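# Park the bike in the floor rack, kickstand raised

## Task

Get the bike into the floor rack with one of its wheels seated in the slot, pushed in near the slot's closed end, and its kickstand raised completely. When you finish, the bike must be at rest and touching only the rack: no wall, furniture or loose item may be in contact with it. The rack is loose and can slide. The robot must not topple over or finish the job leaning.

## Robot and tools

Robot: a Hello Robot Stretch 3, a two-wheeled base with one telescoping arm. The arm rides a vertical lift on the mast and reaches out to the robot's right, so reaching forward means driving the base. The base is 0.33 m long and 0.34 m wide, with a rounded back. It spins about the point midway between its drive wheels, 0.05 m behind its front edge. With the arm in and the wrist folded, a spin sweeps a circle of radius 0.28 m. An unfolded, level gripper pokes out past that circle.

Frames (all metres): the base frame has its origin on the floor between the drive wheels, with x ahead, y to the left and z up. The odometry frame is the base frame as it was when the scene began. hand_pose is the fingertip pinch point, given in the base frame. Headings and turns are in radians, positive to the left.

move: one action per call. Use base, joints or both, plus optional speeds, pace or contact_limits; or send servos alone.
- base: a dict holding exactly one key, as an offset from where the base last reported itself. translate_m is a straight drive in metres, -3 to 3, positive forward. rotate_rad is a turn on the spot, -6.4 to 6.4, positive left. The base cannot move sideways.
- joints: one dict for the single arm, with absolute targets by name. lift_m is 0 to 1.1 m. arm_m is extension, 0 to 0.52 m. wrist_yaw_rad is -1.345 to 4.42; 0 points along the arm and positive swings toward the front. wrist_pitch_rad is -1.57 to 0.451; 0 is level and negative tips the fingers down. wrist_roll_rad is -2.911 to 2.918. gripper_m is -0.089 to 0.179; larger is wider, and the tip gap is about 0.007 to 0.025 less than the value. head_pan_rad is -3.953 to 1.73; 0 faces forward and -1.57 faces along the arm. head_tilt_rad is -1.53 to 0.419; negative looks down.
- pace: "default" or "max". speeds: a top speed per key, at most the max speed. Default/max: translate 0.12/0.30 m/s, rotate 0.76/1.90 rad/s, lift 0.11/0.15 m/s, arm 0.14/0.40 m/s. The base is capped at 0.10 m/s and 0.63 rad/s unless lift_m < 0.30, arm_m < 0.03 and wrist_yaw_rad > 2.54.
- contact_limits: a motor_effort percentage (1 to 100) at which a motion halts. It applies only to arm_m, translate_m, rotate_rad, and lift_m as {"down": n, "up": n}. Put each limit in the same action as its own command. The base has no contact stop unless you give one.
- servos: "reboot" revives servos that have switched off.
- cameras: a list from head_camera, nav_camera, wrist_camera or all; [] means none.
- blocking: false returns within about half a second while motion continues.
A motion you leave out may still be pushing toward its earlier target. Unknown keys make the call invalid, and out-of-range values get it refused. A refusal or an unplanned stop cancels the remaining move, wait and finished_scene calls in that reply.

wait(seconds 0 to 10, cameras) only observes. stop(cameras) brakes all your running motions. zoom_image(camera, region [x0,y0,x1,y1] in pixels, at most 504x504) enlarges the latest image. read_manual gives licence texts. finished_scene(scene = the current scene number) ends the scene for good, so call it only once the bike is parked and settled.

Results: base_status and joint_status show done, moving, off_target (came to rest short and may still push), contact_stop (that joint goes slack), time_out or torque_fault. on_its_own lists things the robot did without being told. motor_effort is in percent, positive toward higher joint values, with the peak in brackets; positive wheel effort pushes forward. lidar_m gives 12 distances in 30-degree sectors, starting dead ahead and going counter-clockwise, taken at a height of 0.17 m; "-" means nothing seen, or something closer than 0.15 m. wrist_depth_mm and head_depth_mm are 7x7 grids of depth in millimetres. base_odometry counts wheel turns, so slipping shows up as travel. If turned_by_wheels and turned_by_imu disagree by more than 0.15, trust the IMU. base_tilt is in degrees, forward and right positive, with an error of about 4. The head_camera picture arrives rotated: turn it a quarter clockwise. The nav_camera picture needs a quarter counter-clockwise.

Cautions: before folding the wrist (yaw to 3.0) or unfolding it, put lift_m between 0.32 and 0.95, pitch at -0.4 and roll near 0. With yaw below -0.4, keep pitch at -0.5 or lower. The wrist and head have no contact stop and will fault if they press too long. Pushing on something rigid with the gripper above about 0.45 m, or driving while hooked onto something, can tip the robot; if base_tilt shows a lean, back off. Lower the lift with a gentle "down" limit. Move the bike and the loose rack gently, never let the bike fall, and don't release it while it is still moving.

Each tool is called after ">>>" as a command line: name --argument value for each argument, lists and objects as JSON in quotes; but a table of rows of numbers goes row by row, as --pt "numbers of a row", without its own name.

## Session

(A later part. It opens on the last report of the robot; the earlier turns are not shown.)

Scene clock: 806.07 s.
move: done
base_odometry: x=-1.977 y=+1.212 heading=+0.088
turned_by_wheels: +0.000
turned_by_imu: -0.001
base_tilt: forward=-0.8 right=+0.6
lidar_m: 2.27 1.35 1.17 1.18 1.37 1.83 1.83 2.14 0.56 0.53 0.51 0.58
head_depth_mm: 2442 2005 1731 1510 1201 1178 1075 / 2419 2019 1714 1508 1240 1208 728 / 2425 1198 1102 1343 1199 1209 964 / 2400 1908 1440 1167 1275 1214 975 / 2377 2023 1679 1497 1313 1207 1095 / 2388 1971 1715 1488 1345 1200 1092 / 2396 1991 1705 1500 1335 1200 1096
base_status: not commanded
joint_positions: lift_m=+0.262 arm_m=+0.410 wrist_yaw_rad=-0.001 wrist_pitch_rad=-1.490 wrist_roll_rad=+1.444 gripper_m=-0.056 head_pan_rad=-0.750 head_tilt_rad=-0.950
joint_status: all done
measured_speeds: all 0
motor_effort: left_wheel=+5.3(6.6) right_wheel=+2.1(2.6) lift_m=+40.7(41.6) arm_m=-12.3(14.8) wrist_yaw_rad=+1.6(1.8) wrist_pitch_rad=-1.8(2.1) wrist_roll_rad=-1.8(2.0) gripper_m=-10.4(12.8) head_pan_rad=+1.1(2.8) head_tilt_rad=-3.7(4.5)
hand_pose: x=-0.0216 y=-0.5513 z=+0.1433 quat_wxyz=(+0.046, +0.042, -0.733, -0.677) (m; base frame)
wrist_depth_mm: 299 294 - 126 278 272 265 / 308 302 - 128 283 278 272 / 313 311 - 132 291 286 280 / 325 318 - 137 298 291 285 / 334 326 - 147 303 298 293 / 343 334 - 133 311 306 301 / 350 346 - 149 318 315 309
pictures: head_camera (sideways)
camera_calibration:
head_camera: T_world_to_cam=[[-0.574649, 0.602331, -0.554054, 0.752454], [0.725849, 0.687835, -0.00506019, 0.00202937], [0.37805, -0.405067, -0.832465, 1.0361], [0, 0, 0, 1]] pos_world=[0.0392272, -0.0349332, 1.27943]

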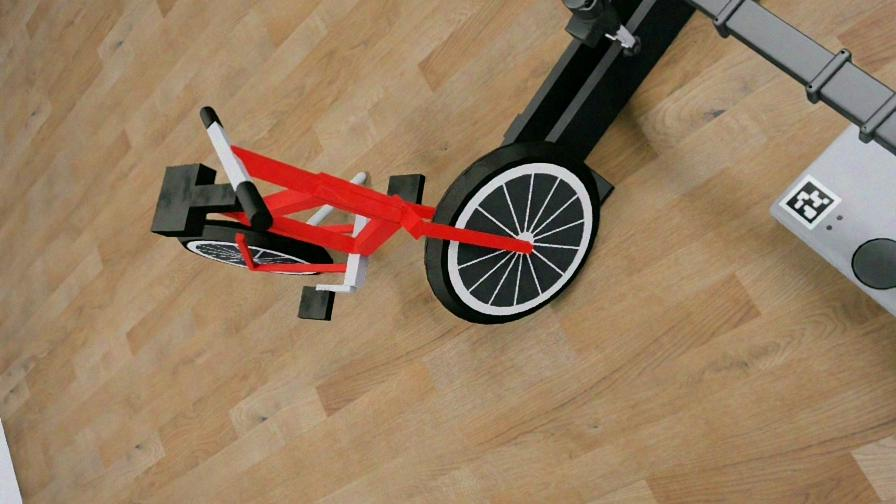

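>>> move --joints '{"arm_m": 0.36}' --speeds '{"arm_m": 0.05}' --cameras '["head_camera"]'

>>> zoom_image --camera "head_camera" --region '[350, 50, 750, 350]'

Scene clock: 813.63 s.
move: done
base_odometry: x=-1.977 y=+1.212 heading=+0.088
turned_by_wheels: +0.000
turned_by_imu: -0.001
base_tilt: forward=-0.8 right=+0.6
lidar_m: 2.27 1.35 1.18 1.18 1.37 1.84 1.84 2.14 2.60 2.60 0.49 0.59
head_depth_mm: 2421 2008 1729 1508 1339 1094 1068 / 2408 2031 1735 1522 1243 1213 950 / 2375 1197 1145 1150 1191 1209 957 / 2412 1902 1448 1175 1276 1209 971 / 2388 1992 1682 1515 1324 1210 1097 / 2387 2000 1705 1498 1335 1198 1096 / 2408 1986 1705 1498 1334 1201 1091
base_status: not commanded
joint_positions: lift_m=+0.262 arm_m=+0.360 wrist_yaw_rad=-0.003 wrist_pitch_rad=-1.486 wrist_roll_rad=+1.445 gripper_m=-0.056 head_pan_rad=-0.750 head_tilt_rad=-0.950
joint_status: all done
measured_speeds: all 0
motor_effort: left_wheel=+5.4(6.9) right_wheel=+2.1(2.9) lift_m=+35.2(37.7) arm_m=-12.1(14.8) wrist_yaw_rad=+2.7(3.4) wrist_pitch_rad=-2.7(2.9) wrist_roll_rad=-1.8(2.3) gripper_m=-12.1(13.6) head_pan_rad=+1.8(2.3) head_tilt_rad=-3.0(4.1)
hand_pose: x=-0.0216 y=-0.5024 z=+0.1433 quat_wxyz=(+0.045, +0.041, -0.735, -0.676) (m; base frame)
wrist_depth_mm: 299 296 - 261 277 271 266 / 307 303 - 135 281 277 272 / 316 310 - 137 289 284 279 / 325 317 - 140 296 293 286 / 337 327 - 147 307 298 292 / 346 337 - 130 311 307 301 / 354 345 122 325 320 312 307
pictures: head_camera (sideways)
camera_calibration:
head_camera: T_world_to_cam=[[-0.574649, 0.602331, -0.554054, 0.752454], [0.725849, 0.687835, -0.00506019, 0.00202937], [0.37805, -0.405067, -0.832465, 1.0361], [0, 0, 0, 1]] pos_world=[0.0392272, -0.0349332, 1.27943]

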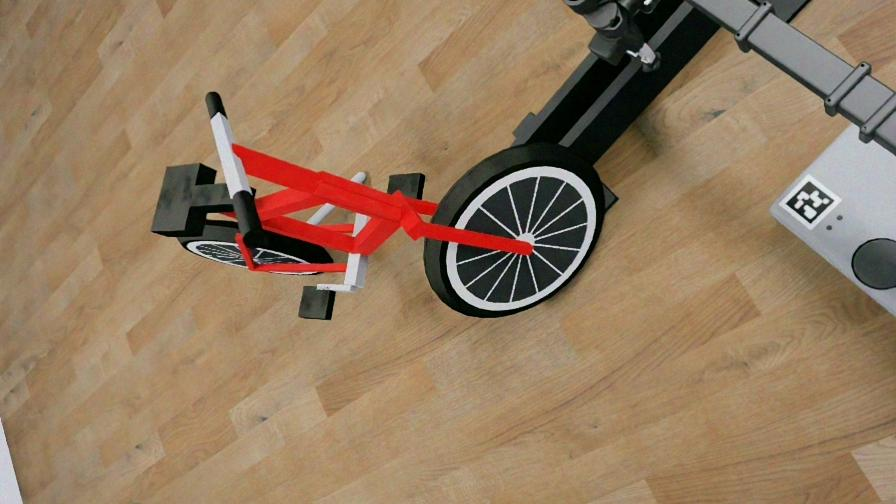

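Scaled by 1.260 from the camera's 896x504 image, which has a finer 1280x720 frame.

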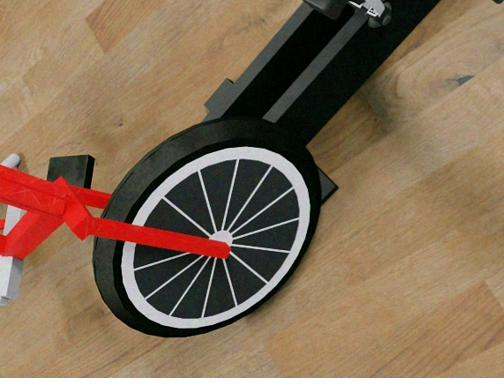

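>>> move --joints '{"arm_m": 0.31}' --speeds '{"arm_m": 0.05}' --cameras '[]'

>>> move --joints '{"arm_m": 0.27}' --speeds '{"arm_m": 0.05}' --cameras '["head_camera", "wrist_camera"]'

Scene clock: 825.33 s.
move: done
base_odometry: x=-1.977 y=+1.212 heading=+0.088
turned_by_wheels: +0.000
turned_by_imu: -0.001
base_tilt: forward=-0.8 right=+0.6
lidar_m: 2.27 1.35 1.18 1.17 1.37 1.84 1.83 2.14 2.59 2.60 0.46 0.60
head_depth_mm: 2423 2006 1738 1522 1353 942 1076 / 2394 2015 1730 1508 1254 1194 728 / 2407 1203 1145 1361 1153 1205 959 / 2429 1916 1451 1170 1274 1201 975 / 2433 1988 1671 1502 1337 1207 1095 / 2383 1989 1704 1502 1328 1208 1092 / 2362 1969 1706 1497 1337 1208 1090
base_status: not commanded
joint_positions: lift_m=+0.262 arm_m=+0.310 wrist_yaw_rad=-0.004 wrist_pitch_rad=-1.481 wrist_roll_rad=+1.447 gripper_m=-0.056 head_pan_rad=-0.750 head_tilt_rad=-0.950
joint_status: all done
measured_speeds: all 0
motor_effort: left_wheel=+5.8(6.3) right_wheel=+0.9(2.5) lift_m=+35.7(36.9) arm_m=-13.4(14.9) wrist_yaw_rad=+3.7(4.2) wrist_pitch_rad=-3.5(3.8) wrist_roll_rad=-2.5(2.8) gripper_m=-12.7(13.1) head_pan_rad=+1.4(2.3) head_tilt_rad=-3.8(4.2)
hand_pose: x=-0.0216 y=-0.4536 z=+0.1433 quat_wxyz=(+0.044, +0.040, -0.736, -0.674) (m; base frame)
wrist_depth_mm: 298 294 - 262 273 270 265 / 310 302 - 258 279 278 271 / 320 312 - 139 289 282 276 / 328 318 - 141 297 291 284 / 337 329 - 147 304 293 291 / 345 337 122 130 310 307 299 / 355 351 - 324 319 314 310
pictures: none
No camera images: "cameras" was empty.

Scene clock: 826.77 s.
move: done
base_odometry: x=-1.977 y=+1.212 heading=+0.088
turned_by_wheels: +0.000
turned_by_imu: +0.000
base_tilt: forward=-0.8 right=+0.5
lidar_m: 2.27 1.35 1.17 1.17 1.36 1.83 1.83 2.13 2.59 2.59 0.44 0.61
head_depth_mm: 2447 2009 1729 1508 1349 827 1055 / 2437 1984 1724 1513 1325 1160 952 / 2408 1201 1151 1442 1158 1204 957 / 2410 1914 1446 1168 1278 1209 975 / 2396 2020 1678 1503 1336 1205 1100 / 2385 2011 1713 1503 1330 1210 1098 / 2375 1995 1709 1491 1334 1198 1090
base_status: not commanded
joint_positions: lift_m=+0.262 arm_m=+0.270 wrist_yaw_rad=-0.006 wrist_pitch_rad=-1.478 wrist_roll_rad=+1.450 gripper_m=-0.056 head_pan_rad=-0.750 head_tilt_rad=-0.950
joint_status: all done
measured_speeds: all 0
motor_effort: left_wheel=+6.0(6.2) right_wheel=+2.4(2.6) lift_m=+40.3(41.1) arm_m=-13.2(15.3) wrist_yaw_rad=+5.3(6.2) wrist_pitch_rad=-4.2(4.3) wrist_roll_rad=-3.6(3.9) gripper_m=-11.6(13.5) head_pan_rad=+1.3(2.1) head_tilt_rad=-2.7(4.3)
hand_pose: x=-0.0216 y=-0.4145 z=+0.1433 quat_wxyz=(+0.043, +0.038, -0.738, -0.673) (m; base frame)
wrist_depth_mm: 303 295 - - 131 270 265 / 312 304 - - 134 276 271 / 318 313 - 250 288 284 277 / 331 322 - 142 295 289 284 / 340 328 - 148 304 297 289 / 347 342 125 130 311 305 286 / 354 167 - 327 319 312 304
pictures: head_camera (sideways), wrist_camera
camera_calibration:
head_camera: T_world_to_cam=[[-0.574649, 0.602331, -0.554054, 0.752454], [0.725849, 0.687835, -0.00506019, 0.00202937], [0.37805, -0.405067, -0.832465, 1.0361], [0, 0, 0, 1]] pos_world=[0.0392272, -0.0349332, 1.27943]
wrist_camera: T_world_to_cam=[[-0.0996895, 0.988125, -0.116922, 0.431475], [0.980722, 0.117424, 0.156192, 0.0846554], [0.168066, -0.099097, -0.980782, 0.265998], [0, 0, 0, 1]] pos_world=[-0.0847151, -0.409932, 0.298112]

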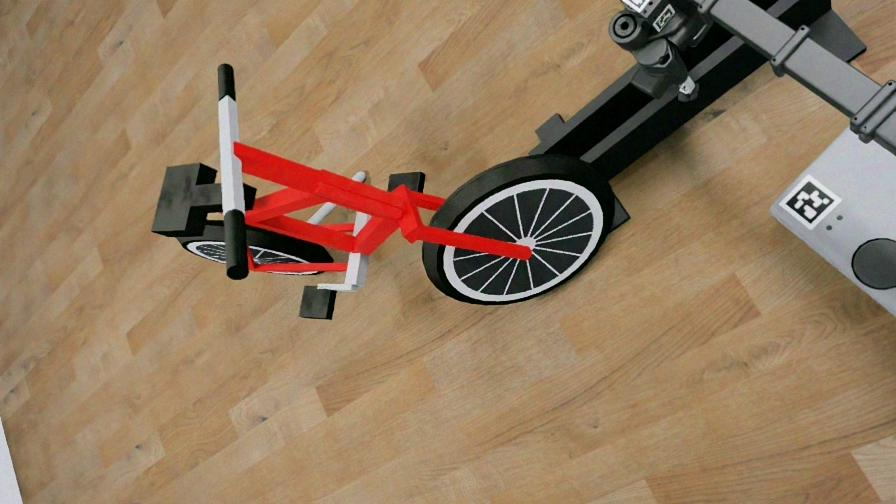

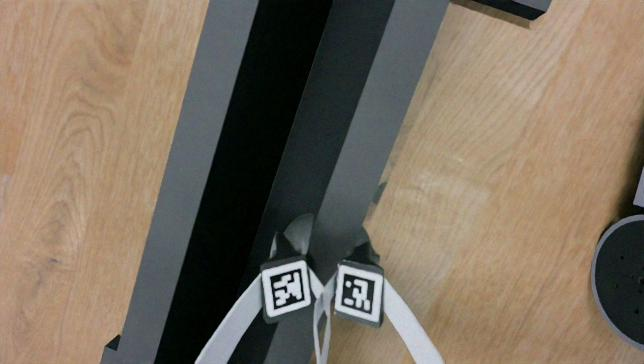

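>>> move --joints '{"arm_m": 0.2}' --speeds '{"arm_m": 0.05}' --cameras '["head_camera", "wrist_camera"]'

>>> zoom_image --camera "head_camera" --region '[350, 50, 750, 350]'

Scene clock: 836.83 s.
move: done
base_odometry: x=-1.977 y=+1.212 heading=+0.088
turned_by_wheels: +0.000
turned_by_imu: -0.001
base_tilt: forward=-0.7 right=+0.6
lidar_m: 2.28 1.35 1.17 1.18 1.37 1.84 1.84 2.14 2.59 2.60 0.42 0.62
head_depth_mm: 2415 2004 1741 1520 1344 775 984 / 2444 2020 1710 1509 1353 1070 953 / 2380 1200 1117 1457 1132 1196 964 / 2413 1870 1444 1176 1248 1215 975 / 2412 1989 1678 1497 1336 1201 1102 / 2411 1992 1714 1501 1327 1202 1099 / 2376 1986 1707 1488 1334 1197 1090
base_status: not commanded
joint_positions: lift_m=+0.262 arm_m=+0.200 wrist_yaw_rad=-0.011 wrist_pitch_rad=-1.470 wrist_roll_rad=+1.459 gripper_m=-0.056 head_pan_rad=-0.750 head_tilt_rad=-0.950
joint_status: all done
measured_speeds: all 0
motor_effort: left_wheel=+5.4(6.4) right_wheel=+1.7(2.6) lift_m=+32.9(39.7) arm_m=-13.4(16.6) wrist_yaw_rad=+8.9(10.1) wrist_pitch_rad=-5.5(5.7) wrist_roll_rad=-6.3(6.8) gripper_m=-10.6(13.1) head_pan_rad=+1.4(2.3) head_tilt_rad=-2.6(3.8)
hand_pose: x=-0.0216 y=-0.3464 z=+0.1433 quat_wxyz=(+0.038, +0.033, -0.740, -0.670) (m; base frame)
wrist_depth_mm: 308 300 292 - 129 268 244 / 316 307 - - 133 278 224 / 324 315 - - 286 282 220 / 333 325 - 142 295 290 223 / 342 331 - 146 305 297 209 / 351 - 126 130 307 302 203 / 363 - - 328 315 312 197
pictures: head_camera (sideways), wrist_camera
camera_calibration:
head_camera: T_world_to_cam=[[-0.574649, 0.602331, -0.554054, 0.752454], [0.725849, 0.687835, -0.00506019, 0.00202937], [0.37805, -0.405067, -0.832465, 1.0361], [0, 0, 0, 1]] pos_world=[0.0392272, -0.0349332, 1.27943]
wrist_camera: T_world_to_cam=[[-0.0871193, 0.9884, -0.124404, 0.365701], [0.982027, 0.106196, 0.15603, 0.0728603], [0.167431, -0.108575, -0.979887, 0.269235], [0, 0, 0, 1]] pos_world=[-0.0847696, -0.339964, 0.297946]

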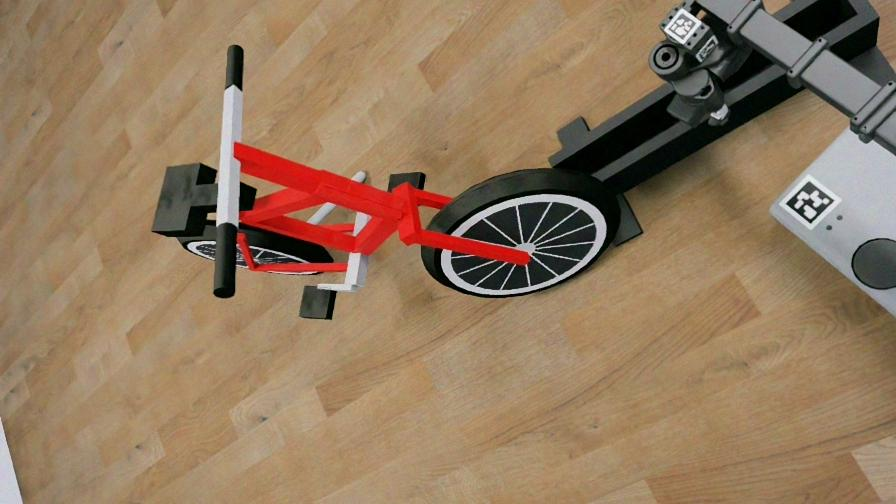

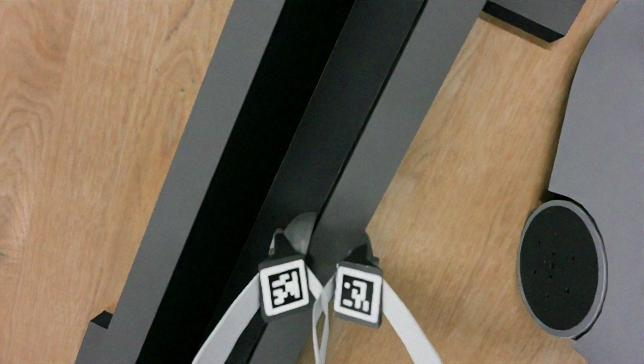

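Scaled by 1.260 from the camera's 896x504 image, which has a finer 1280x720 frame.

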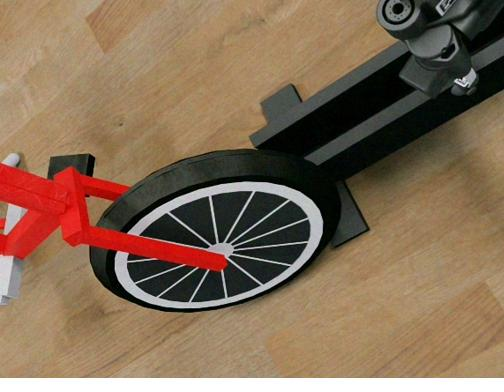

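>>> move --joints '{"arm_m": 0.225}' --cameras '[]'

>>> move --base '{"translate_m": -0.17}' --cameras '[]'

>>> move --joints '{"lift_m": 0.28}' --cameras '[]'

>>> move --joints '{"wrist_roll_rad": 1.0}' --speeds '{"wrist_roll_rad": 0.5}' --cameras '["head_camera", "wrist_camera"]'

Scene clock: 870.23 s.
move: done
base_odometry: x=-1.977 y=+1.212 heading=+0.088
turned_by_wheels: +0.000
turned_by_imu: -0.001
base_tilt: forward=-0.9 right=+0.6
lidar_m: 2.26 1.35 1.18 1.18 1.37 1.83 1.84 2.13 2.60 2.60 0.42 0.62
head_depth_mm: 2395 2025 1727 1520 1348 791 1010 / 2446 2011 1722 1508 1354 1107 952 / 2409 1207 1119 1431 1147 1203 957 / 2383 1879 1439 1176 1254 1205 973 / 2382 2004 1681 1502 1335 1202 1093 / 2390 1996 1697 1497 1337 1205 1093 / 2390 1995 1705 1490 1331 1203 1094
base_status: not commanded
joint_positions: lift_m=+0.262 arm_m=+0.225 wrist_yaw_rad=-0.011 wrist_pitch_rad=-1.478 wrist_roll_rad=+1.459 gripper_m=-0.056 head_pan_rad=-0.750 head_tilt_rad=-0.950
joint_status: all done
measured_speeds: all 0
motor_effort: left_wheel=+4.9(5.9) right_wheel=+1.7(2.8) lift_m=+32.9(33.1) arm_m=+11.6(12.9) wrist_yaw_rad=+9.3(10.3) wrist_pitch_rad=-4.2(5.7) wrist_roll_rad=-6.5(6.6) gripper_m=-11.9(12.9) head_pan_rad=+1.1(2.3) head_tilt_rad=-2.6(3.7)
hand_pose: x=-0.0216 y=-0.3695 z=+0.1433 quat_wxyz=(+0.038, +0.034, -0.738, -0.673) (m; base frame)
wrist_depth_mm: 303 297 - - 130 271 264 / 313 304 - - 134 278 272 / 321 313 - 268 287 285 248 / 328 320 - 142 297 290 242 / 337 335 - 147 303 298 238 / 347 341 125 130 308 306 232 / 360 - - 330 318 313 237
pictures: none
No camera images: "cameras" was empty.

Scene clock: 873.07 s.
move: done
base_odometry: x=-2.146 y=+1.197 heading=+0.088
turned_by_wheels: +0.000
turned_by_imu: -0.002
base_tilt: forward=-0.7 right=+0.5
lidar_m: 2.36 1.41 1.22 1.22 1.42 1.68 1.67 1.94 2.55 2.55 0.53 0.55
head_depth_mm: 2427 2034 1738 1509 1352 789 1055 / 2425 2037 1721 1507 1354 1115 952 / 2438 2027 1729 1512 1342 1174 959 / 2404 1228 1570 1177 1303 1207 973 / 2418 1924 1535 1270 1323 1207 1092 / 2419 1987 1717 1499 1339 1200 1094 / 2417 1976 1708 1505 1330 1201 1087
base_status: done
joint_positions: lift_m=+0.262 arm_m=+0.225 wrist_yaw_rad=-0.003 wrist_pitch_rad=-1.492 wrist_roll_rad=+1.447 gripper_m=-0.056 head_pan_rad=-0.750 head_tilt_rad=-0.950
joint_status: not commanded
measured_speeds: all 0
motor_effort: left_wheel=+0.4(10.6) right_wheel=-6.6(9.1) lift_m=+28.3(37.6) arm_m=+5.5(11.9) wrist_yaw_rad=+2.2(9.7) wrist_pitch_rad=-1.6(4.3) wrist_roll_rad=-2.5(6.8) gripper_m=-12.5(13.0) head_pan_rad=+0.7(2.0) head_tilt_rad=-1.7(4.2)
hand_pose: x=-0.0216 y=-0.3659 z=+0.1434 quat_wxyz=(+0.045, +0.041, -0.733, -0.678) (m; base frame)
wrist_depth_mm: 302 297 - 135 279 274 269 / 311 305 - 140 284 282 271 / 318 312 - 143 292 288 243 / 329 320 - 145 299 293 235 / 336 329 - 149 309 299 232 / 349 339 - 129 313 308 221 / 356 349 116 159 324 315 230
pictures: none
No camera images: "cameras" was empty.

Scene clock: 873.97 s.
move: done
base_odometry: x=-2.146 y=+1.197 heading=+0.088
turned_by_wheels: +0.000
turned_by_imu: +0.000
base_tilt: forward=-0.7 right=+0.4
lidar_m: 2.37 1.41 1.22 1.22 1.42 1.67 1.67 1.94 0.37 0.34 0.35 0.55
head_depth_mm: 2452 2054 1735 1512 1348 783 1052 / 2430 2022 1717 1520 1349 1105 951 / 2418 1997 1727 1508 1346 1174 959 / 2390 1226 1569 1175 1299 1201 976 / 2404 1886 1543 1272 1314 1210 1094 / 2379 2002 1718 1491 1341 1201 1094 / 2413 1996 1715 1493 1333 1198 1085
base_status: not commanded
joint_positions: lift_m=+0.280 arm_m=+0.225 wrist_yaw_rad=-0.003 wrist_pitch_rad=-1.492 wrist_roll_rad=+1.447 gripper_m=-0.056 head_pan_rad=-0.750 head_tilt_rad=-0.950
joint_status: all done
measured_speeds: all 0
motor_effort: left_wheel=-0.3(1.1) right_wheel=-6.1(7.1) lift_m=+38.9(43.2) arm_m=+4.8(6.4) wrist_yaw_rad=+2.2(2.6) wrist_pitch_rad=-1.7(1.7) wrist_roll_rad=-2.5(2.8) gripper_m=-12.5(13.5) head_pan_rad=+1.2(2.1) head_tilt_rad=-2.1(3.5)
hand_pose: x=-0.0216 y=-0.3659 z=+0.1614 quat_wxyz=(+0.045, +0.041, -0.733, -0.678) (m; base frame)
wrist_depth_mm: 319 312 - 137 297 288 281 / 327 322 - 141 302 297 252 / 334 329 - 145 308 305 242 / 346 337 - 149 315 309 233 / 355 347 - 151 324 315 238 / 366 356 - 128 330 328 223 / 380 369 - 187 340 334 220
pictures: none
No camera images: "cameras" was empty.

Scene clock: 875.33 s.
move: done
base_odometry: x=-2.146 y=+1.197 heading=+0.088
turned_by_wheels: +0.000
turned_by_imu: +0.000
base_tilt: forward=-0.8 right=+0.5
lidar_m: 2.37 1.40 1.22 1.22 1.42 1.67 1.67 1.94 0.42 0.29 0.27 0.28
head_depth_mm: 2417 2018 1741 1514 1354 782 1073 / 2429 2014 1722 1523 1361 1119 952 / 2417 2021 1727 1514 1345 1152 967 / 2422 1222 1571 1183 1309 1144 974 / 2394 1894 1531 1278 1320 1201 1093 / 2383 1982 1715 1499 1336 1202 1092 / 2389 1999 1714 1490 1331 1209 1090
base_status: not commanded
joint_positions: lift_m=+0.280 arm_m=+0.225 wrist_yaw_rad=-0.002 wrist_pitch_rad=-1.492 wrist_roll_rad=+1.006 gripper_m=-0.056 head_pan_rad=-0.750 head_tilt_rad=-0.950
joint_status: all done
measured_speeds: all 0
motor_effort: left_wheel=-0.2(1.0) right_wheel=-5.6(6.6) lift_m=+33.9(39.9) arm_m=+1.5(4.7) wrist_yaw_rad=+1.4(2.8) wrist_pitch_rad=-1.5(1.8) wrist_roll_rad=-2.3(5.2) gripper_m=-10.1(13.1) head_pan_rad=+0.6(1.8) head_tilt_rad=-0.9(2.9)
hand_pose: x=-0.0216 y=-0.3659 z=+0.1614 quat_wxyz=(+0.204, +0.188, -0.705, -0.652) (m; base frame)
wrist_depth_mm: 319 316 - 140 298 292 289 / 324 321 - 143 302 300 294 / 333 329 - 147 314 306 300 / 340 336 - 149 317 312 307 / 351 344 - 152 325 321 261 / 357 352 - 128 333 325 235 / 367 361 - 160 336 289 216
pictures: head_camera (sideways), wrist_camera
camera_calibration:
head_camera: T_world_to_cam=[[-0.574649, 0.602331, -0.554054, 0.752454], [0.725849, 0.687835, -0.00506019, 0.00202937], [0.37805, -0.405067, -0.832465, 1.0361], [0, 0, 0, 1]] pos_world=[0.0392272, -0.0349332, 1.27943]
wrist_camera: T_world_to_cam=[[-0.521307, 0.848448, -0.0915127, 0.321287], [0.83912, 0.529161, 0.125961, 0.228654], [0.155296, -0.0111258, -0.987805, 0.3215], [0, 0, 0, 1]] pos_world=[-0.0743066, -0.390013, 0.318179]

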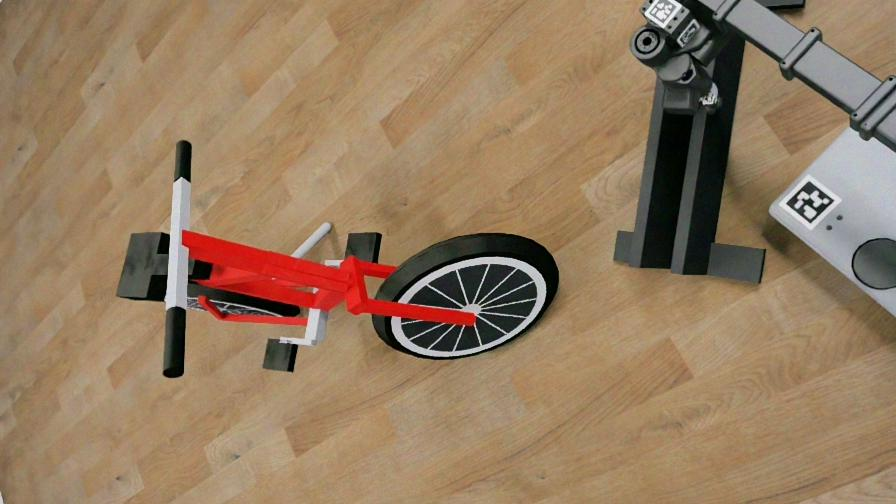

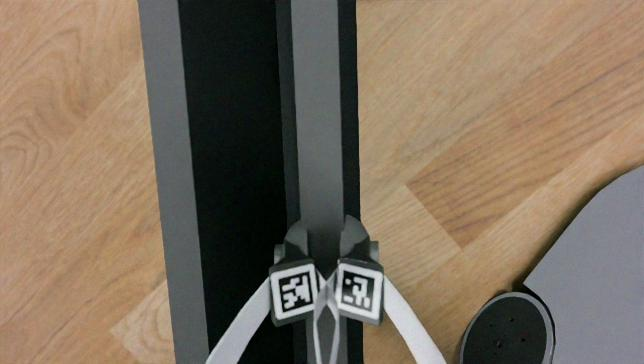

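>>> move --joints '{"wrist_roll_rad": 1.44}' --speeds '{"wrist_roll_rad": 0.5}' --cameras '["head_camera"]'

Scene clock: 881.20 s.
move: done
base_odometry: x=-2.146 y=+1.197 heading=+0.088
turned_by_wheels: +0.000
turned_by_imu: -0.001
base_tilt: forward=-0.8 right=+0.4
lidar_m: 2.37 1.40 1.22 1.22 1.43 1.67 1.67 1.94 0.37 0.34 0.35 0.55
head_depth_mm: 2427 2015 1739 1519 1354 782 1054 / 2428 2019 1730 1512 1348 1101 952 / 2387 2018 1719 1509 1345 1176 963 / 2430 1228 1567 1180 1308 1207 972 / 2378 1902 1528 1271 1322 1206 1098 / 2403 1991 1712 1497 1341 1206 1091 / 2397 2010 1706 1499 1338 1203 1093
base_status: not commanded
joint_positions: lift_m=+0.280 arm_m=+0.225 wrist_yaw_rad=-0.001 wrist_pitch_rad=-1.493 wrist_roll_rad=+1.436 gripper_m=-0.056 head_pan_rad=-0.750 head_tilt_rad=-0.950
joint_status: all done
measured_speeds: all 0
motor_effort: left_wheel=+0.2(1.0) right_wheel=-5.7(6.5) lift_m=+39.6(39.9) arm_m=-7.3(7.3) wrist_yaw_rad=+1.0(2.1) wrist_pitch_rad=-1.4(1.8) wrist_roll_rad=+0.8(5.0) gripper_m=-11.6(13.1) head_pan_rad=+0.4(1.4) head_tilt_rad=-2.1(3.0)
hand_pose: x=-0.0216 y=-0.3656 z=+0.1613 quat_wxyz=(+0.049, +0.045, -0.732, -0.678) (m; base frame)
wrist_depth_mm: 318 312 - 138 293 289 283 / 329 318 - 141 300 297 251 / 336 329 - 147 308 301 244 / 344 338 - 149 315 310 233 / 356 348 - 152 324 319 240 / 362 356 - 129 330 325 222 / 374 365 - 162 338 331 227
pictures: head_camera (sideways)
camera_calibration:
head_camera: T_world_to_cam=[[-0.574649, 0.602331, -0.554054, 0.752454], [0.725849, 0.687835, -0.00506019, 0.00202937], [0.37805, -0.405067, -0.832465, 1.0361], [0, 0, 0, 1]] pos_world=[0.0392272, -0.0349332, 1.27943]

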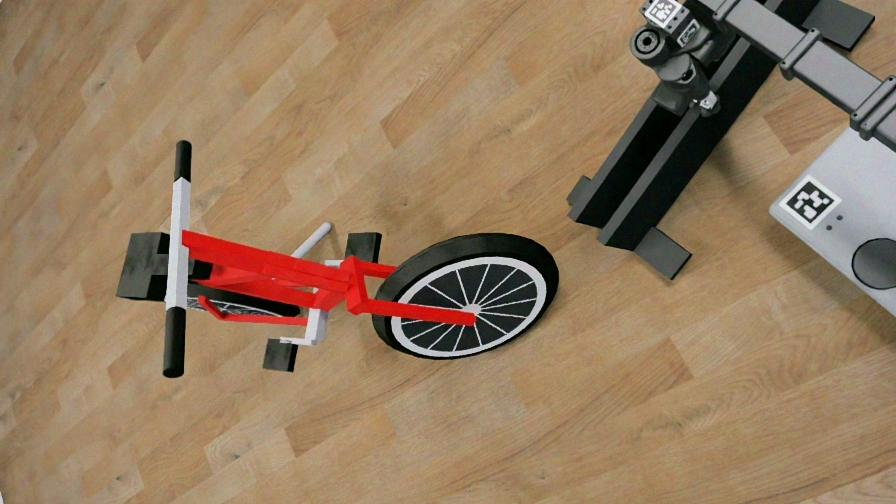

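>>> zoom_image --camera "head_camera" --region '[520, 100, 760, 300]'

Scaled by 2.100 from the camera's 896x504 image, which has a finer 1280x720 frame.

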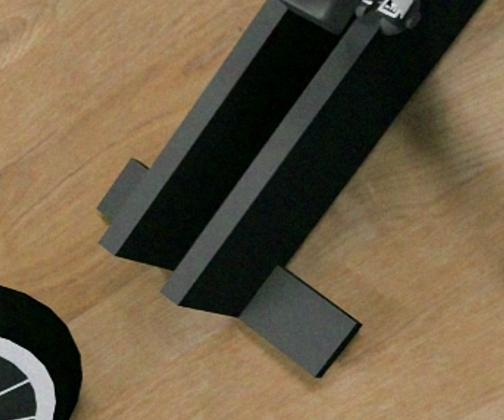

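>>> move --joints '{"wrist_roll_rad": 1.56}' --speeds '{"wrist_roll_rad": 0.5}' --cameras '["head_camera","wrist_camera"]'

>>> zoom_image --camera "head_camera" --region '[520, 60, 760, 260]'

Scene clock: 909.90 s.
move: done
base_odometry: x=-2.146 y=+1.197 heading=+0.088
turned_by_wheels: +0.000
turned_by_imu: -0.001
base_tilt: forward=-0.8 right=+0.6
lidar_m: 2.37 1.41 1.22 1.22 1.42 1.67 1.67 1.94 0.37 0.35 0.35 0.55
head_depth_mm: 2436 2026 1732 1515 1352 784 1046 / 2448 2015 1720 1528 1340 1101 947 / 2393 1993 1725 1505 1319 1178 963 / 2417 1221 1568 1184 1291 1208 969 / 2420 1898 1535 1260 1312 1209 1094 / 2392 1995 1709 1500 1332 1206 1098 / 2377 1993 1705 1505 1334 1198 1094
base_status: not commanded
joint_positions: lift_m=+0.280 arm_m=+0.225 wrist_yaw_rad=-0.001 wrist_pitch_rad=-1.493 wrist_roll_rad=+1.554 gripper_m=-0.056 head_pan_rad=-0.750 head_tilt_rad=-0.950
joint_status: all done
measured_speeds: all 0
motor_effort: left_wheel=+0.1(0.8) right_wheel=-5.4(6.1) lift_m=+40.1(40.7) arm_m=-11.8(12.9) wrist_yaw_rad=+1.0(1.4) wrist_pitch_rad=-1.3(1.5) wrist_roll_rad=+1.8(3.8) gripper_m=-11.7(12.7) head_pan_rad=-0.4(1.5) head_tilt_rad=-2.5(2.5)
hand_pose: x=-0.0215 y=-0.3655 z=+0.1614 quat_wxyz=(+0.006, +0.005, -0.734, -0.679) (m; base frame)
wrist_depth_mm: 320 311 - 138 294 288 239 / 325 322 - 141 302 295 233 / 335 331 - 145 310 300 232 / 346 343 - 149 319 310 231 / 357 348 - 151 324 318 229 / 362 358 - 129 334 326 226 / 379 371 - 161 340 338 329
pictures: head_camera (sideways), wrist_camera
camera_calibration:
head_camera: T_world_to_cam=[[-0.574649, 0.602331, -0.554054, 0.752454], [0.725849, 0.687835, -0.00506019, 0.00202937], [0.37805, -0.405067, -0.832465, 1.0361], [0, 0, 0, 1]] pos_world=[0.0392272, -0.0349332, 1.27943]
wrist_camera: T_world_to_cam=[[-0.00120696, 0.994744, -0.102389, 0.38742], [0.985967, 0.0182763, 0.165937, 0.0383798], [0.166936, -0.100752, -0.980806, 0.287879], [0, 0, 0, 1]] pos_world=[-0.0854311, -0.357081, 0.315653]

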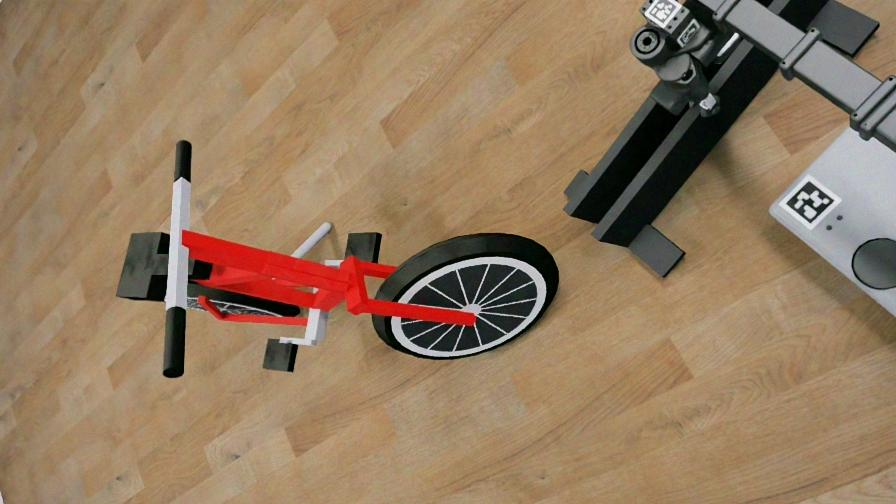

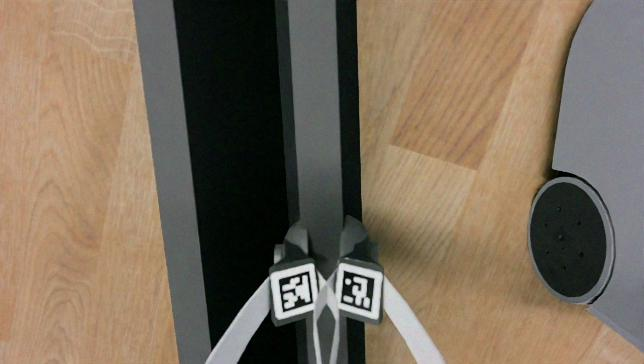

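Scaled by 2.100 from the camera's 896x504 image, which has a finer 1280x720 frame.

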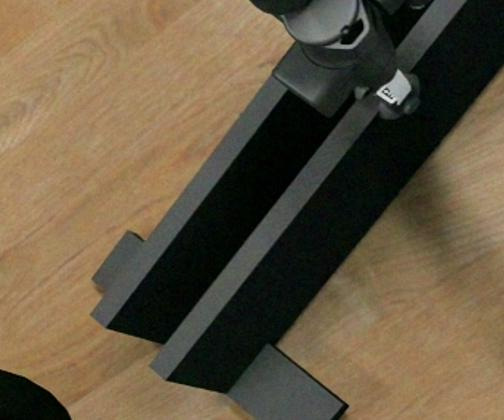

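>>> move --base '{"rotate_rad": -0.14}' --joints '{"wrist_roll_rad": 1.6, "arm_m": 0.178}' --cameras '["head_camera"]'

>>> zoom_image --camera "head_camera" --region '[400, 60, 800, 360]'

Scene clock: 928.77 s.
move: done
base_odometry: x=-2.146 y=+1.197 heading=-0.051
turned_by_wheels: -0.140
turned_by_imu: -0.142
base_tilt: forward=-0.8 right=+0.5
lidar_m: 3.09 1.54 1.23 1.22 1.32 1.69 1.67 1.81 0.31 0.30 0.32 0.53
head_depth_mm: 2464 2008 1738 1517 1346 763 995 / 2430 2017 1721 1519 1341 1022 689 / 2425 1995 1727 1501 1339 1160 964 / 2404 1961 1710 1506 1341 1203 971 / 2368 1228 1436 1169 1295 1207 1095 / 2407 1511 1608 1315 1337 1207 1098 / 2384 2016 1715 1502 1340 1202 1097
base_status: done
joint_positions: lift_m=+0.280 arm_m=+0.178 wrist_yaw_rad=-0.001 wrist_pitch_rad=-1.493 wrist_roll_rad=+1.596 gripper_m=-0.056 head_pan_rad=-0.750 head_tilt_rad=-0.950
joint_status: all done
measured_speeds: all 0
motor_effort: left_wheel=+7.9(11.8) right_wheel=-11.0(14.5) lift_m=+38.0(40.0) arm_m=-12.5(14.8) wrist_yaw_rad=+0.8(1.4) wrist_pitch_rad=-1.3(1.6) wrist_roll_rad=+1.1(3.6) gripper_m=-12.0(12.9) head_pan_rad=-0.1(1.4) head_tilt_rad=-1.6(2.6)
hand_pose: x=-0.0215 y=-0.3185 z=+0.1614 quat_wxyz=(-0.009, -0.009, -0.734, -0.679) (m; base frame)
wrist_depth_mm: 319 309 - 137 295 286 167 / 327 322 - 141 301 264 167 / 331 331 - 145 307 264 167 / 348 339 - 149 316 265 168 / 355 347 - 152 325 264 169 / 367 362 - 129 329 328 178 / 377 372 - 162 342 337 171
pictures: head_camera (sideways)
camera_calibration:
head_camera: T_world_to_cam=[[-0.574649, 0.602331, -0.554054, 0.752454], [0.725849, 0.687835, -0.00506019, 0.00202937], [0.37805, -0.405067, -0.832465, 1.0361], [0, 0, 0, 1]] pos_world=[0.0392272, -0.0349332, 1.27943]

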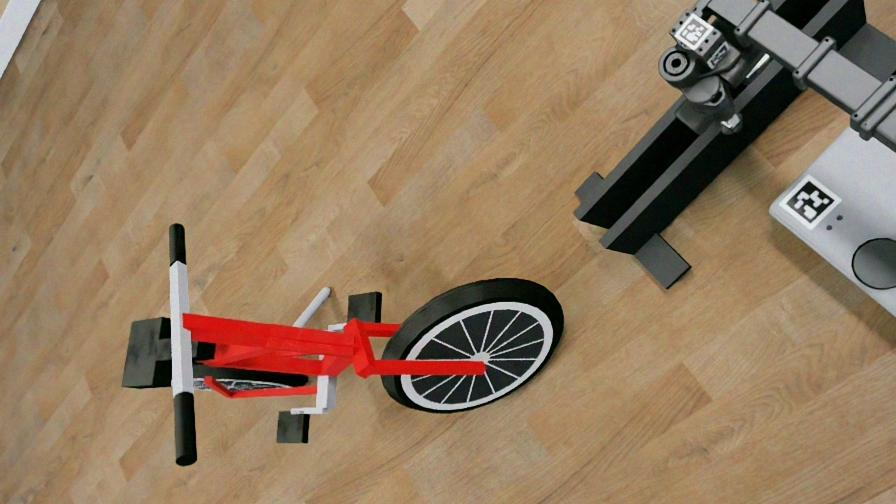

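Scaled by 1.260 from the camera's 896x504 image, which has a finer 1280x720 frame.

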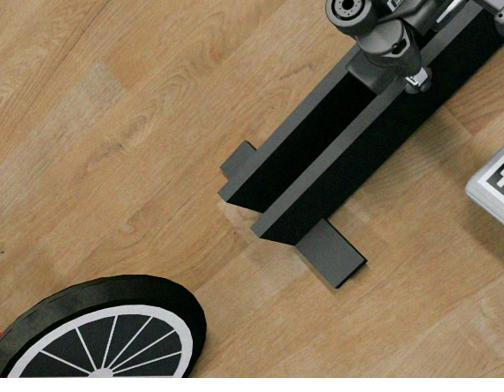

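>>> move --joints '{"wrist_roll_rad": 1.585, "lift_m": 0.254}' --cameras '[]'

>>> move --base '{"translate_m": 0.12}' --speeds '{"translate_m": 0.06}' --cameras '["head_camera"]'

>>> zoom_image --camera "head_camera" --region '[400, 100, 800, 400]'

Scene clock: 944.53 s.
move: done
base_odometry: x=-2.146 y=+1.197 heading=-0.052
turned_by_wheels: +0.000
turned_by_imu: -0.001
base_tilt: forward=-0.9 right=+0.4
lidar_m: 3.10 1.54 1.23 1.22 1.32 1.69 1.67 1.82 2.57 2.55 2.76 0.53
head_depth_mm: 2431 2042 1742 1523 1359 784 1023 / 2422 2002 1724 1513 1351 1016 724 / 2421 2026 1727 1510 1335 1177 962 / 2424 1962 1720 1516 1339 1210 969 / 2408 1224 1446 1170 1298 1212 1095 / 2401 1510 1608 1320 1335 1202 1093 / 2400 1982 1703 1505 1333 1201 1087
base_status: not commanded
joint_positions: lift_m=+0.254 arm_m=+0.178 wrist_yaw_rad=-0.001 wrist_pitch_rad=-1.507 wrist_roll_rad=+1.592 gripper_m=-0.056 head_pan_rad=-0.750 head_tilt_rad=-0.950
joint_status: all done
measured_speeds: all 0
motor_effort: left_wheel=+5.0(8.8) right_wheel=-6.0(11.4) lift_m=+4.8(35.4) arm_m=-10.6(12.3) wrist_yaw_rad=+1.1(1.5) wrist_pitch_rad=+1.2(2.1) wrist_roll_rad=-2.5(3.7) gripper_m=-12.8(12.8) head_pan_rad=-0.4(1.1) head_tilt_rad=-1.1(2.3)
hand_pose: x=-0.0215 y=-0.3150 z=+0.1354 quat_wxyz=(-0.008, -0.008, -0.729, -0.684) (m; base frame)
wrist_depth_mm: 290 - - 128 272 265 165 / 298 291 - 132 277 273 165 / 307 - - 135 285 259 164 / 319 313 - 291 294 258 165 / 327 319 - 145 304 257 166 / 333 332 - 131 307 281 166 / 348 342 - 153 317 311 166
pictures: none
No camera images: "cameras" was empty.

Scene clock: 947.33 s.
move: done
base_odometry: x=-2.026 y=+1.191 heading=-0.052
turned_by_wheels: +0.000
turned_by_imu: +0.002
base_tilt: forward=-0.9 right=+0.5
lidar_m: 2.98 1.52 1.21 1.20 1.30 1.81 1.79 1.94 2.60 2.57 0.45 0.47
head_depth_mm: 2433 2027 1741 1516 1346 787 1002 / 2447 2009 1729 1519 1343 1016 727 / 2436 2006 1726 1518 1342 1177 960 / 2394 2007 1661 1457 1180 1206 974 / 2400 1208 1363 1167 1286 1209 1095 / 2385 2019 1713 1502 1335 1204 1100 / 2394 2005 1715 1498 1338 1202 1094
base_status: done
joint_positions: lift_m=+0.254 arm_m=+0.178 wrist_yaw_rad=-0.001 wrist_pitch_rad=-1.507 wrist_roll_rad=+1.592 gripper_m=-0.056 head_pan_rad=-0.750 head_tilt_rad=-0.950
joint_status: not commanded
measured_speeds: all 0
motor_effort: left_wheel=+1.1(11.7) right_wheel=+13.7(17.4) lift_m=+8.6(15.4) arm_m=-9.0(11.2) wrist_yaw_rad=+0.6(1.3) wrist_pitch_rad=+1.2(1.3) wrist_roll_rad=-2.8(2.9) gripper_m=-12.4(13.2) head_pan_rad=-0.8(1.4) head_tilt_rad=-0.2(2.4)
hand_pose: x=-0.0215 y=-0.3149 z=+0.1354 quat_wxyz=(-0.008, -0.008, -0.729, -0.685) (m; base frame)
wrist_depth_mm: 290 287 - 127 271 265 164 / 298 295 - 284 280 271 165 / 308 301 - 135 286 257 165 / 316 309 - 139 293 281 165 / 329 316 - 143 302 259 165 / 334 331 - 131 306 261 165 / 347 340 - 152 313 311 165
pictures: head_camera (sideways)
camera_calibration:
head_camera: T_world_to_cam=[[-0.574649, 0.602331, -0.554054, 0.752454], [0.725849, 0.687835, -0.00506019, 0.00202937], [0.37805, -0.405067, -0.832465, 1.0361], [0, 0, 0, 1]] pos_world=[0.0392272, -0.0349332, 1.27943]

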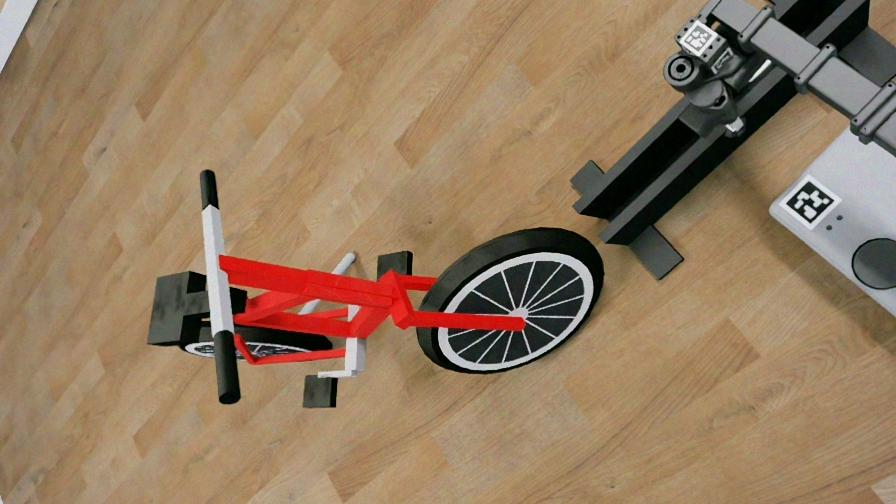

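Scaled by 1.260 from the camera's 896x504 image, which has a finer 1280x720 frame.

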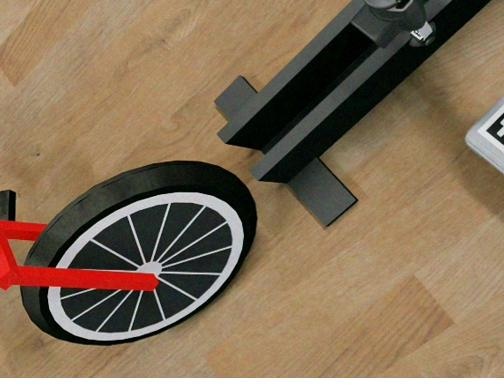

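>>> move --joints '{"lift_m": 0.26, "arm_m": 0.165}' --cameras '[]'

>>> move --base '{"translate_m": 0.05}' --speeds '{"translate_m": 0.04}' --cameras '["head_camera"]'

>>> zoom_image --camera "head_camera" --region '[440, 120, 740, 345]'

Scene clock: 959.53 s.
move: done
base_odometry: x=-2.026 y=+1.191 heading=-0.052
turned_by_wheels: +0.000
turned_by_imu: +0.000
base_tilt: forward=-0.8 right=+0.5
lidar_m: 2.98 1.52 1.22 1.20 1.31 1.81 1.79 1.94 2.58 2.56 0.45 0.47
head_depth_mm: 2412 2014 1736 1508 1347 789 996 / 2423 2011 1728 1513 1345 1020 1001 / 2419 1988 1711 1512 1343 1160 965 / 2411 2017 1653 1456 1177 1205 972 / 2388 1202 1377 1165 1271 1208 1095 / 2377 1983 1720 1504 1327 1201 1092 / 2369 1989 1705 1488 1328 1198 1099
base_status: not commanded
joint_positions: lift_m=+0.260 arm_m=+0.165 wrist_yaw_rad=-0.001 wrist_pitch_rad=-1.493 wrist_roll_rad=+1.591 gripper_m=-0.056 head_pan_rad=-0.750 head_tilt_rad=-0.950
joint_status: all done
measured_speeds: all 0
motor_effort: left_wheel=+0.4(1.8) right_wheel=+4.7(14.4) lift_m=+40.3(41.8) arm_m=-12.8(14.2) wrist_yaw_rad=+0.5(1.1) wrist_pitch_rad=-1.4(2.4) wrist_roll_rad=-2.6(2.8) gripper_m=-11.7(13.1) head_pan_rad=+0.9(1.0) head_tilt_rad=-2.0(2.0)
hand_pose: x=-0.0215 y=-0.3055 z=+0.1414 quat_wxyz=(-0.007, -0.008, -0.734, -0.679) (m; base frame)
wrist_depth_mm: 297 291 - 129 277 243 151 / 305 298 - 134 283 238 160 / 315 309 - 137 290 236 151 / 323 319 - 140 297 239 151 / 334 327 - 146 306 240 160 / 345 335 - 130 310 241 159 / 356 346 121 155 319 316 154
pictures: none
No camera images: "cameras" was empty.

Scene clock: 961.40 s.
move: done
base_odometry: x=-1.976 y=+1.189 heading=-0.052
turned_by_wheels: +0.000
turned_by_imu: -0.001
base_tilt: forward=-0.8 right=+0.6
lidar_m: 2.93 1.51 1.21 1.20 1.30 1.86 1.84 1.99 2.60 2.58 0.43 0.48
head_depth_mm: 2446 2032 1748 1523 1348 791 991 / 2434 2016 1723 1513 1350 1009 991 / 2413 2014 1733 1525 1322 1164 955 / 2405 1945 1157 1128 1148 1205 978 / 2420 1553 1404 1208 1277 1209 1095 / 2371 1993 1714 1495 1335 1203 1094 / 2376 2008 1715 1495 1324 1202 1088
base_status: done
joint_positions: lift_m=+0.260 arm_m=+0.165 wrist_yaw_rad=-0.001 wrist_pitch_rad=-1.498 wrist_roll_rad=+1.591 gripper_m=-0.056 head_pan_rad=-0.750 head_tilt_rad=-0.950
joint_status: not commanded
measured_speeds: all 0
motor_effort: left_wheel=+3.8(9.7) right_wheel=+9.5(14.4) lift_m=+29.6(40.4) arm_m=-10.3(12.6) wrist_yaw_rad=+0.5(1.1) wrist_pitch_rad=-0.5(1.5) wrist_roll_rad=-2.2(2.8) gripper_m=-11.7(12.9) head_pan_rad=-0.6(1.4) head_tilt_rad=+0.8(1.9)
hand_pose: x=-0.0215 y=-0.3043 z=+0.1414 quat_wxyz=(-0.007, -0.008, -0.732, -0.681) (m; base frame)
wrist_depth_mm: 296 291 - 129 273 238 149 / 304 300 - - 283 235 158 / 312 307 - 137 289 235 150 / 322 316 - 140 297 235 150 / 329 327 - 146 305 234 159 / 343 336 - 130 311 236 159 / 352 346 121 155 318 317 154
pictures: head_camera (sideways)
camera_calibration:
head_camera: T_world_to_cam=[[-0.574649, 0.602331, -0.554054, 0.752454], [0.725849, 0.687835, -0.00506019, 0.00202937], [0.37805, -0.405067, -0.832465, 1.0361], [0, 0, 0, 1]] pos_world=[0.0392272, -0.0349332, 1.27943]

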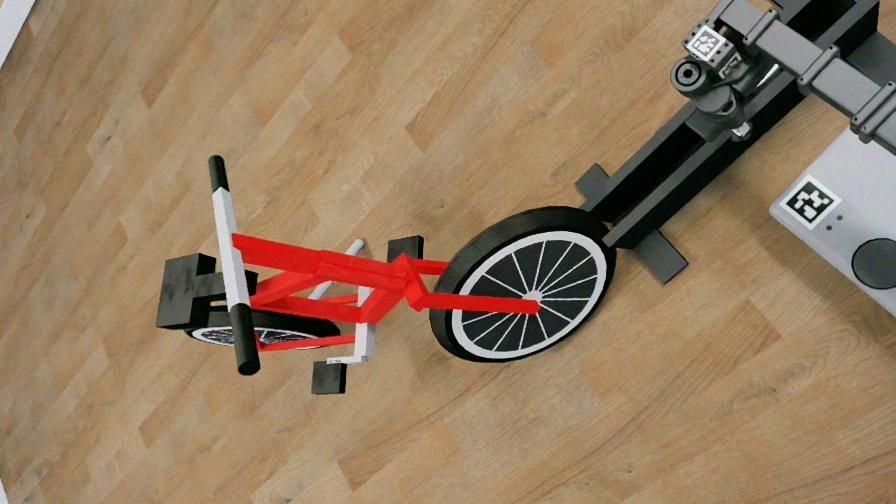

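Scaled by 1.680 from the camera's 896x504 image, which has a finer 1280x720 frame.

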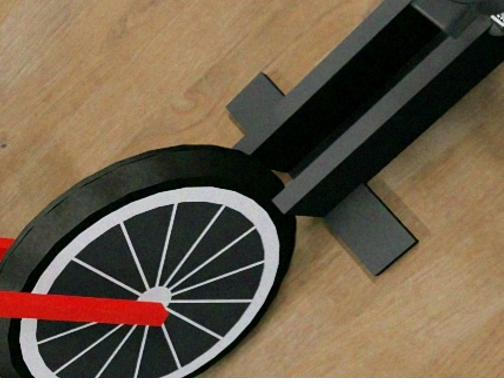

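>>> zoom_image --camera "head_camera" --region '[550, 180, 670, 280]'

Scaled by 4.200 from the camera's 896x504 image, which has a finer 1280x720 frame.

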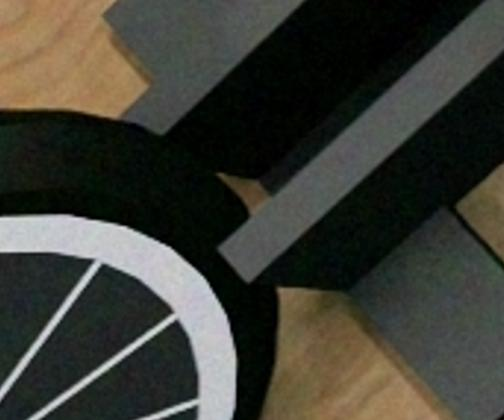

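>>> move --base '{"translate_m": -0.25}' --joints '{"lift_m": 0.28}' --cameras '[]'

>>> move --base '{"rotate_rad": 0.733}' --speeds '{"rotate_rad": 0.4}' --cameras '[]'

>>> move --base '{"translate_m": 0.4}' --cameras '[]'

>>> move --base '{"rotate_rad": -1.28}' --speeds '{"rotate_rad": 0.4}' --cameras '["head_camera"]'

Scene clock: 1040.00 s.
move: done
base_odometry: x=-2.226 y=+1.202 heading=-0.052
turned_by_wheels: +0.000
turned_by_imu: -0.003
base_tilt: forward=-0.8 right=+0.5
lidar_m: 3.17 1.56 1.24 1.23 1.33 1.61 1.59 1.73 0.30 0.29 0.30 0.60
head_depth_mm: 2431 2001 1726 1515 1350 762 985 / 2397 2026 1725 1509 1332 894 949 / 2423 2021 1728 1508 1345 1149 963 / 2422 2017 1737 1502 1346 1191 973 / 2396 1950 1683 1259 1321 1202 1094 / 2394 1249 1245 1285 1339 1207 1098 / 2413 1921 1673 1491 1343 1198 1092
base_status: done
joint_positions: lift_m=+0.280 arm_m=+0.165 wrist_yaw_rad=-0.001 wrist_pitch_rad=-1.494 wrist_roll_rad=+1.590 gripper_m=-0.056 head_pan_rad=-0.750 head_tilt_rad=-0.950
joint_status: all done
measured_speeds: all 0
motor_effort: left_wheel=+0.8(8.1) right_wheel=-6.3(12.4) lift_m=+33.8(43.6) arm_m=-3.7(8.2) wrist_yaw_rad=+0.3(1.1) wrist_pitch_rad=-1.2(1.4) wrist_roll_rad=-2.2(2.6) gripper_m=-11.6(13.2) head_pan_rad=-0.1(1.3) head_tilt_rad=-0.2(1.9)
hand_pose: x=-0.0215 y=-0.3052 z=+0.1614 quat_wxyz=(-0.007, -0.007, -0.733, -0.680) (m; base frame)
wrist_depth_mm: 316 314 - 134 292 241 159 / 325 320 - 147 300 236 146 / 333 326 - 142 308 238 154 / 343 339 - 144 319 238 156 / 357 350 - 151 323 237 162 / 364 357 - 130 330 259 164 / 374 368 - 156 343 337 167
pictures: none
No camera images: "cameras" was empty.

Scene clock: 1042.63 s.
move: done
base_odometry: x=-2.226 y=+1.202 heading=+0.681
turned_by_wheels: +0.732
turned_by_imu: +0.742
base_tilt: forward=-0.8 right=+0.4
lidar_m: 1.37 1.23 1.24 1.50 1.59 1.60 1.94 2.54 0.30 0.29 0.30 2.17
head_depth_mm: 2446 1970 1479 1201 1348 763 975 / 2458 2038 1721 1259 1301 891 951 / 2418 2012 1715 1505 1340 1157 963 / 2403 1998 1730 1504 1342 1189 975 / 2413 2010 1721 1503 1339 1206 1101 / 2375 2007 1717 1504 1336 1205 1094 / 2382 1989 1699 1495 1336 1202 1087
base_status: done
joint_positions: lift_m=+0.280 arm_m=+0.165 wrist_yaw_rad=-0.001 wrist_pitch_rad=-1.494 wrist_roll_rad=+1.590 gripper_m=-0.056 head_pan_rad=-0.750 head_tilt_rad=-0.950
joint_status: not commanded
measured_speeds: all 0
motor_effort: left_wheel=-9.2(14.9) right_wheel=+11.5(13.0) lift_m=+31.6(34.2) arm_m=-1.2(4.4) wrist_yaw_rad=+0.8(1.1) wrist_pitch_rad=-1.2(1.3) wrist_roll_rad=-2.1(2.3) gripper_m=-11.6(13.2) head_pan_rad=-0.8(1.9) head_tilt_rad=+0.2(1.2)
hand_pose: x=-0.0215 y=-0.3052 z=+0.1614 quat_wxyz=(-0.007, -0.007, -0.733, -0.680) (m; base frame)
wrist_depth_mm: 317 313 - 133 294 240 159 / 325 320 - 138 300 236 147 / 336 330 - 141 309 237 154 / 341 337 - 145 316 238 156 / 358 349 - 150 326 238 163 / 369 360 - 131 331 260 163 / 378 367 - 157 344 340 167
pictures: none
No camera images: "cameras" was empty.

Scene clock: 1047.77 s.
move: done
base_odometry: x=-1.915 y=+1.453 heading=+0.680
turned_by_wheels: +0.000
turned_by_imu: -0.001
base_tilt: forward=-0.8 right=+0.5
lidar_m: 1.03 0.93 0.93 1.13 1.85 1.86 2.27 2.84 0.29 0.29 0.30 1.64
head_depth_mm: 2445 2033 1733 1516 1342 762 965 / 2428 2000 1729 1519 1347 891 952 / 2392 2011 1727 1505 1350 1152 958 / 2397 1995 1723 1516 1341 1185 970 / 2400 2003 1725 1507 1334 1205 1091 / 2396 2002 1718 1502 1339 1204 1096 / 2259 2015 1700 1498 1341 1202 1092
base_status: done
joint_positions: lift_m=+0.280 arm_m=+0.165 wrist_yaw_rad=-0.001 wrist_pitch_rad=-1.494 wrist_roll_rad=+1.590 gripper_m=-0.056 head_pan_rad=-0.750 head_tilt_rad=-0.950
joint_status: not commanded
measured_speeds: all 0
motor_effort: left_wheel=-3.0(5.2) right_wheel=+10.5(16.5) lift_m=+35.1(35.9) arm_m=+5.2(5.2) wrist_yaw_rad=+0.7(1.2) wrist_pitch_rad=-1.1(1.3) wrist_roll_rad=-1.7(2.3) gripper_m=-12.1(13.1) head_pan_rad=-0.3(1.5) head_tilt_rad=+0.1(1.9)
hand_pose: x=-0.0215 y=-0.3052 z=+0.1614 quat_wxyz=(-0.007, -0.007, -0.733, -0.680) (m; base frame)
wrist_depth_mm: 319 311 - 134 292 242 159 / 325 319 - 181 301 237 147 / 336 327 - 141 307 237 155 / 343 341 - 144 315 237 155 / 356 347 - 149 324 237 162 / 366 358 - 130 331 260 164 / 376 368 - 157 339 339 167
pictures: none
No camera images: "cameras" was empty.

Scene clock: 1051.77 s.
move: done
base_odometry: x=-1.915 y=+1.453 heading=-0.599
turned_by_wheels: -1.280
turned_by_imu: -1.295
base_tilt: forward=-0.8 right=+0.6
lidar_m: 2.96 2.50 1.19 0.94 0.93 1.00 1.49 1.85 0.30 0.29 0.30 0.64
head_depth_mm: 2403 2038 1723 1522 1348 765 975 / 2410 2014 1727 1522 1349 895 951 / 2411 2006 1726 1504 1344 1151 961 / 2405 2014 1724 1506 1341 1191 975 / 2406 1999 1716 1238 1327 1208 1098 / 2406 1947 1644 1225 1334 1204 1097 / 2390 1172 1615 1422 1331 1200 1098
base_status: done
joint_positions: lift_m=+0.280 arm_m=+0.165 wrist_yaw_rad=-0.001 wrist_pitch_rad=-1.494 wrist_roll_rad=+1.588 gripper_m=-0.056 head_pan_rad=-0.750 head_tilt_rad=-0.950
joint_status: not commanded
measured_speeds: all 0
motor_effort: left_wheel=+9.3(15.4) right_wheel=-9.9(14.8) lift_m=+38.5(38.5) arm_m=+9.2(9.2) wrist_yaw_rad=+0.5(1.4) wrist_pitch_rad=-1.1(1.3) wrist_roll_rad=-1.3(2.2) gripper_m=-10.4(13.6) head_pan_rad=-0.7(2.1) head_tilt_rad=+0.7(2.1)
hand_pose: x=-0.0215 y=-0.3052 z=+0.1614 quat_wxyz=(-0.006, -0.006, -0.733, -0.680) (m; base frame)
wrist_depth_mm: 318 313 - 134 292 241 159 / 328 321 - 139 301 236 147 / 334 331 - 141 308 236 154 / 346 336 - 145 318 238 156 / 352 349 - 150 322 238 162 / 364 358 - 131 331 238 165 / 376 368 - 157 341 338 167
pictures: head_camera (sideways)
camera_calibration:
head_camera: T_world_to_cam=[[-0.574649, 0.602331, -0.554054, 0.752454], [0.725849, 0.687835, -0.00506019, 0.00202937], [0.37805, -0.405067, -0.832465, 1.0361], [0, 0, 0, 1]] pos_world=[0.0392272, -0.0349332, 1.27943]

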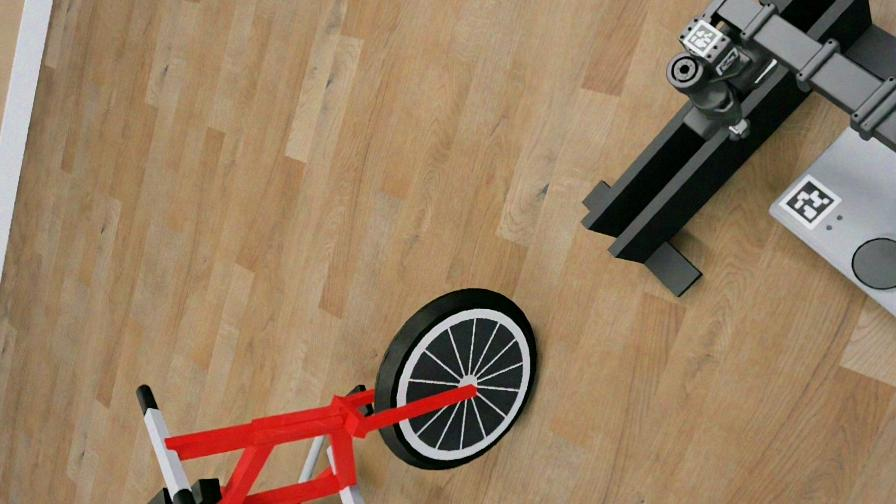

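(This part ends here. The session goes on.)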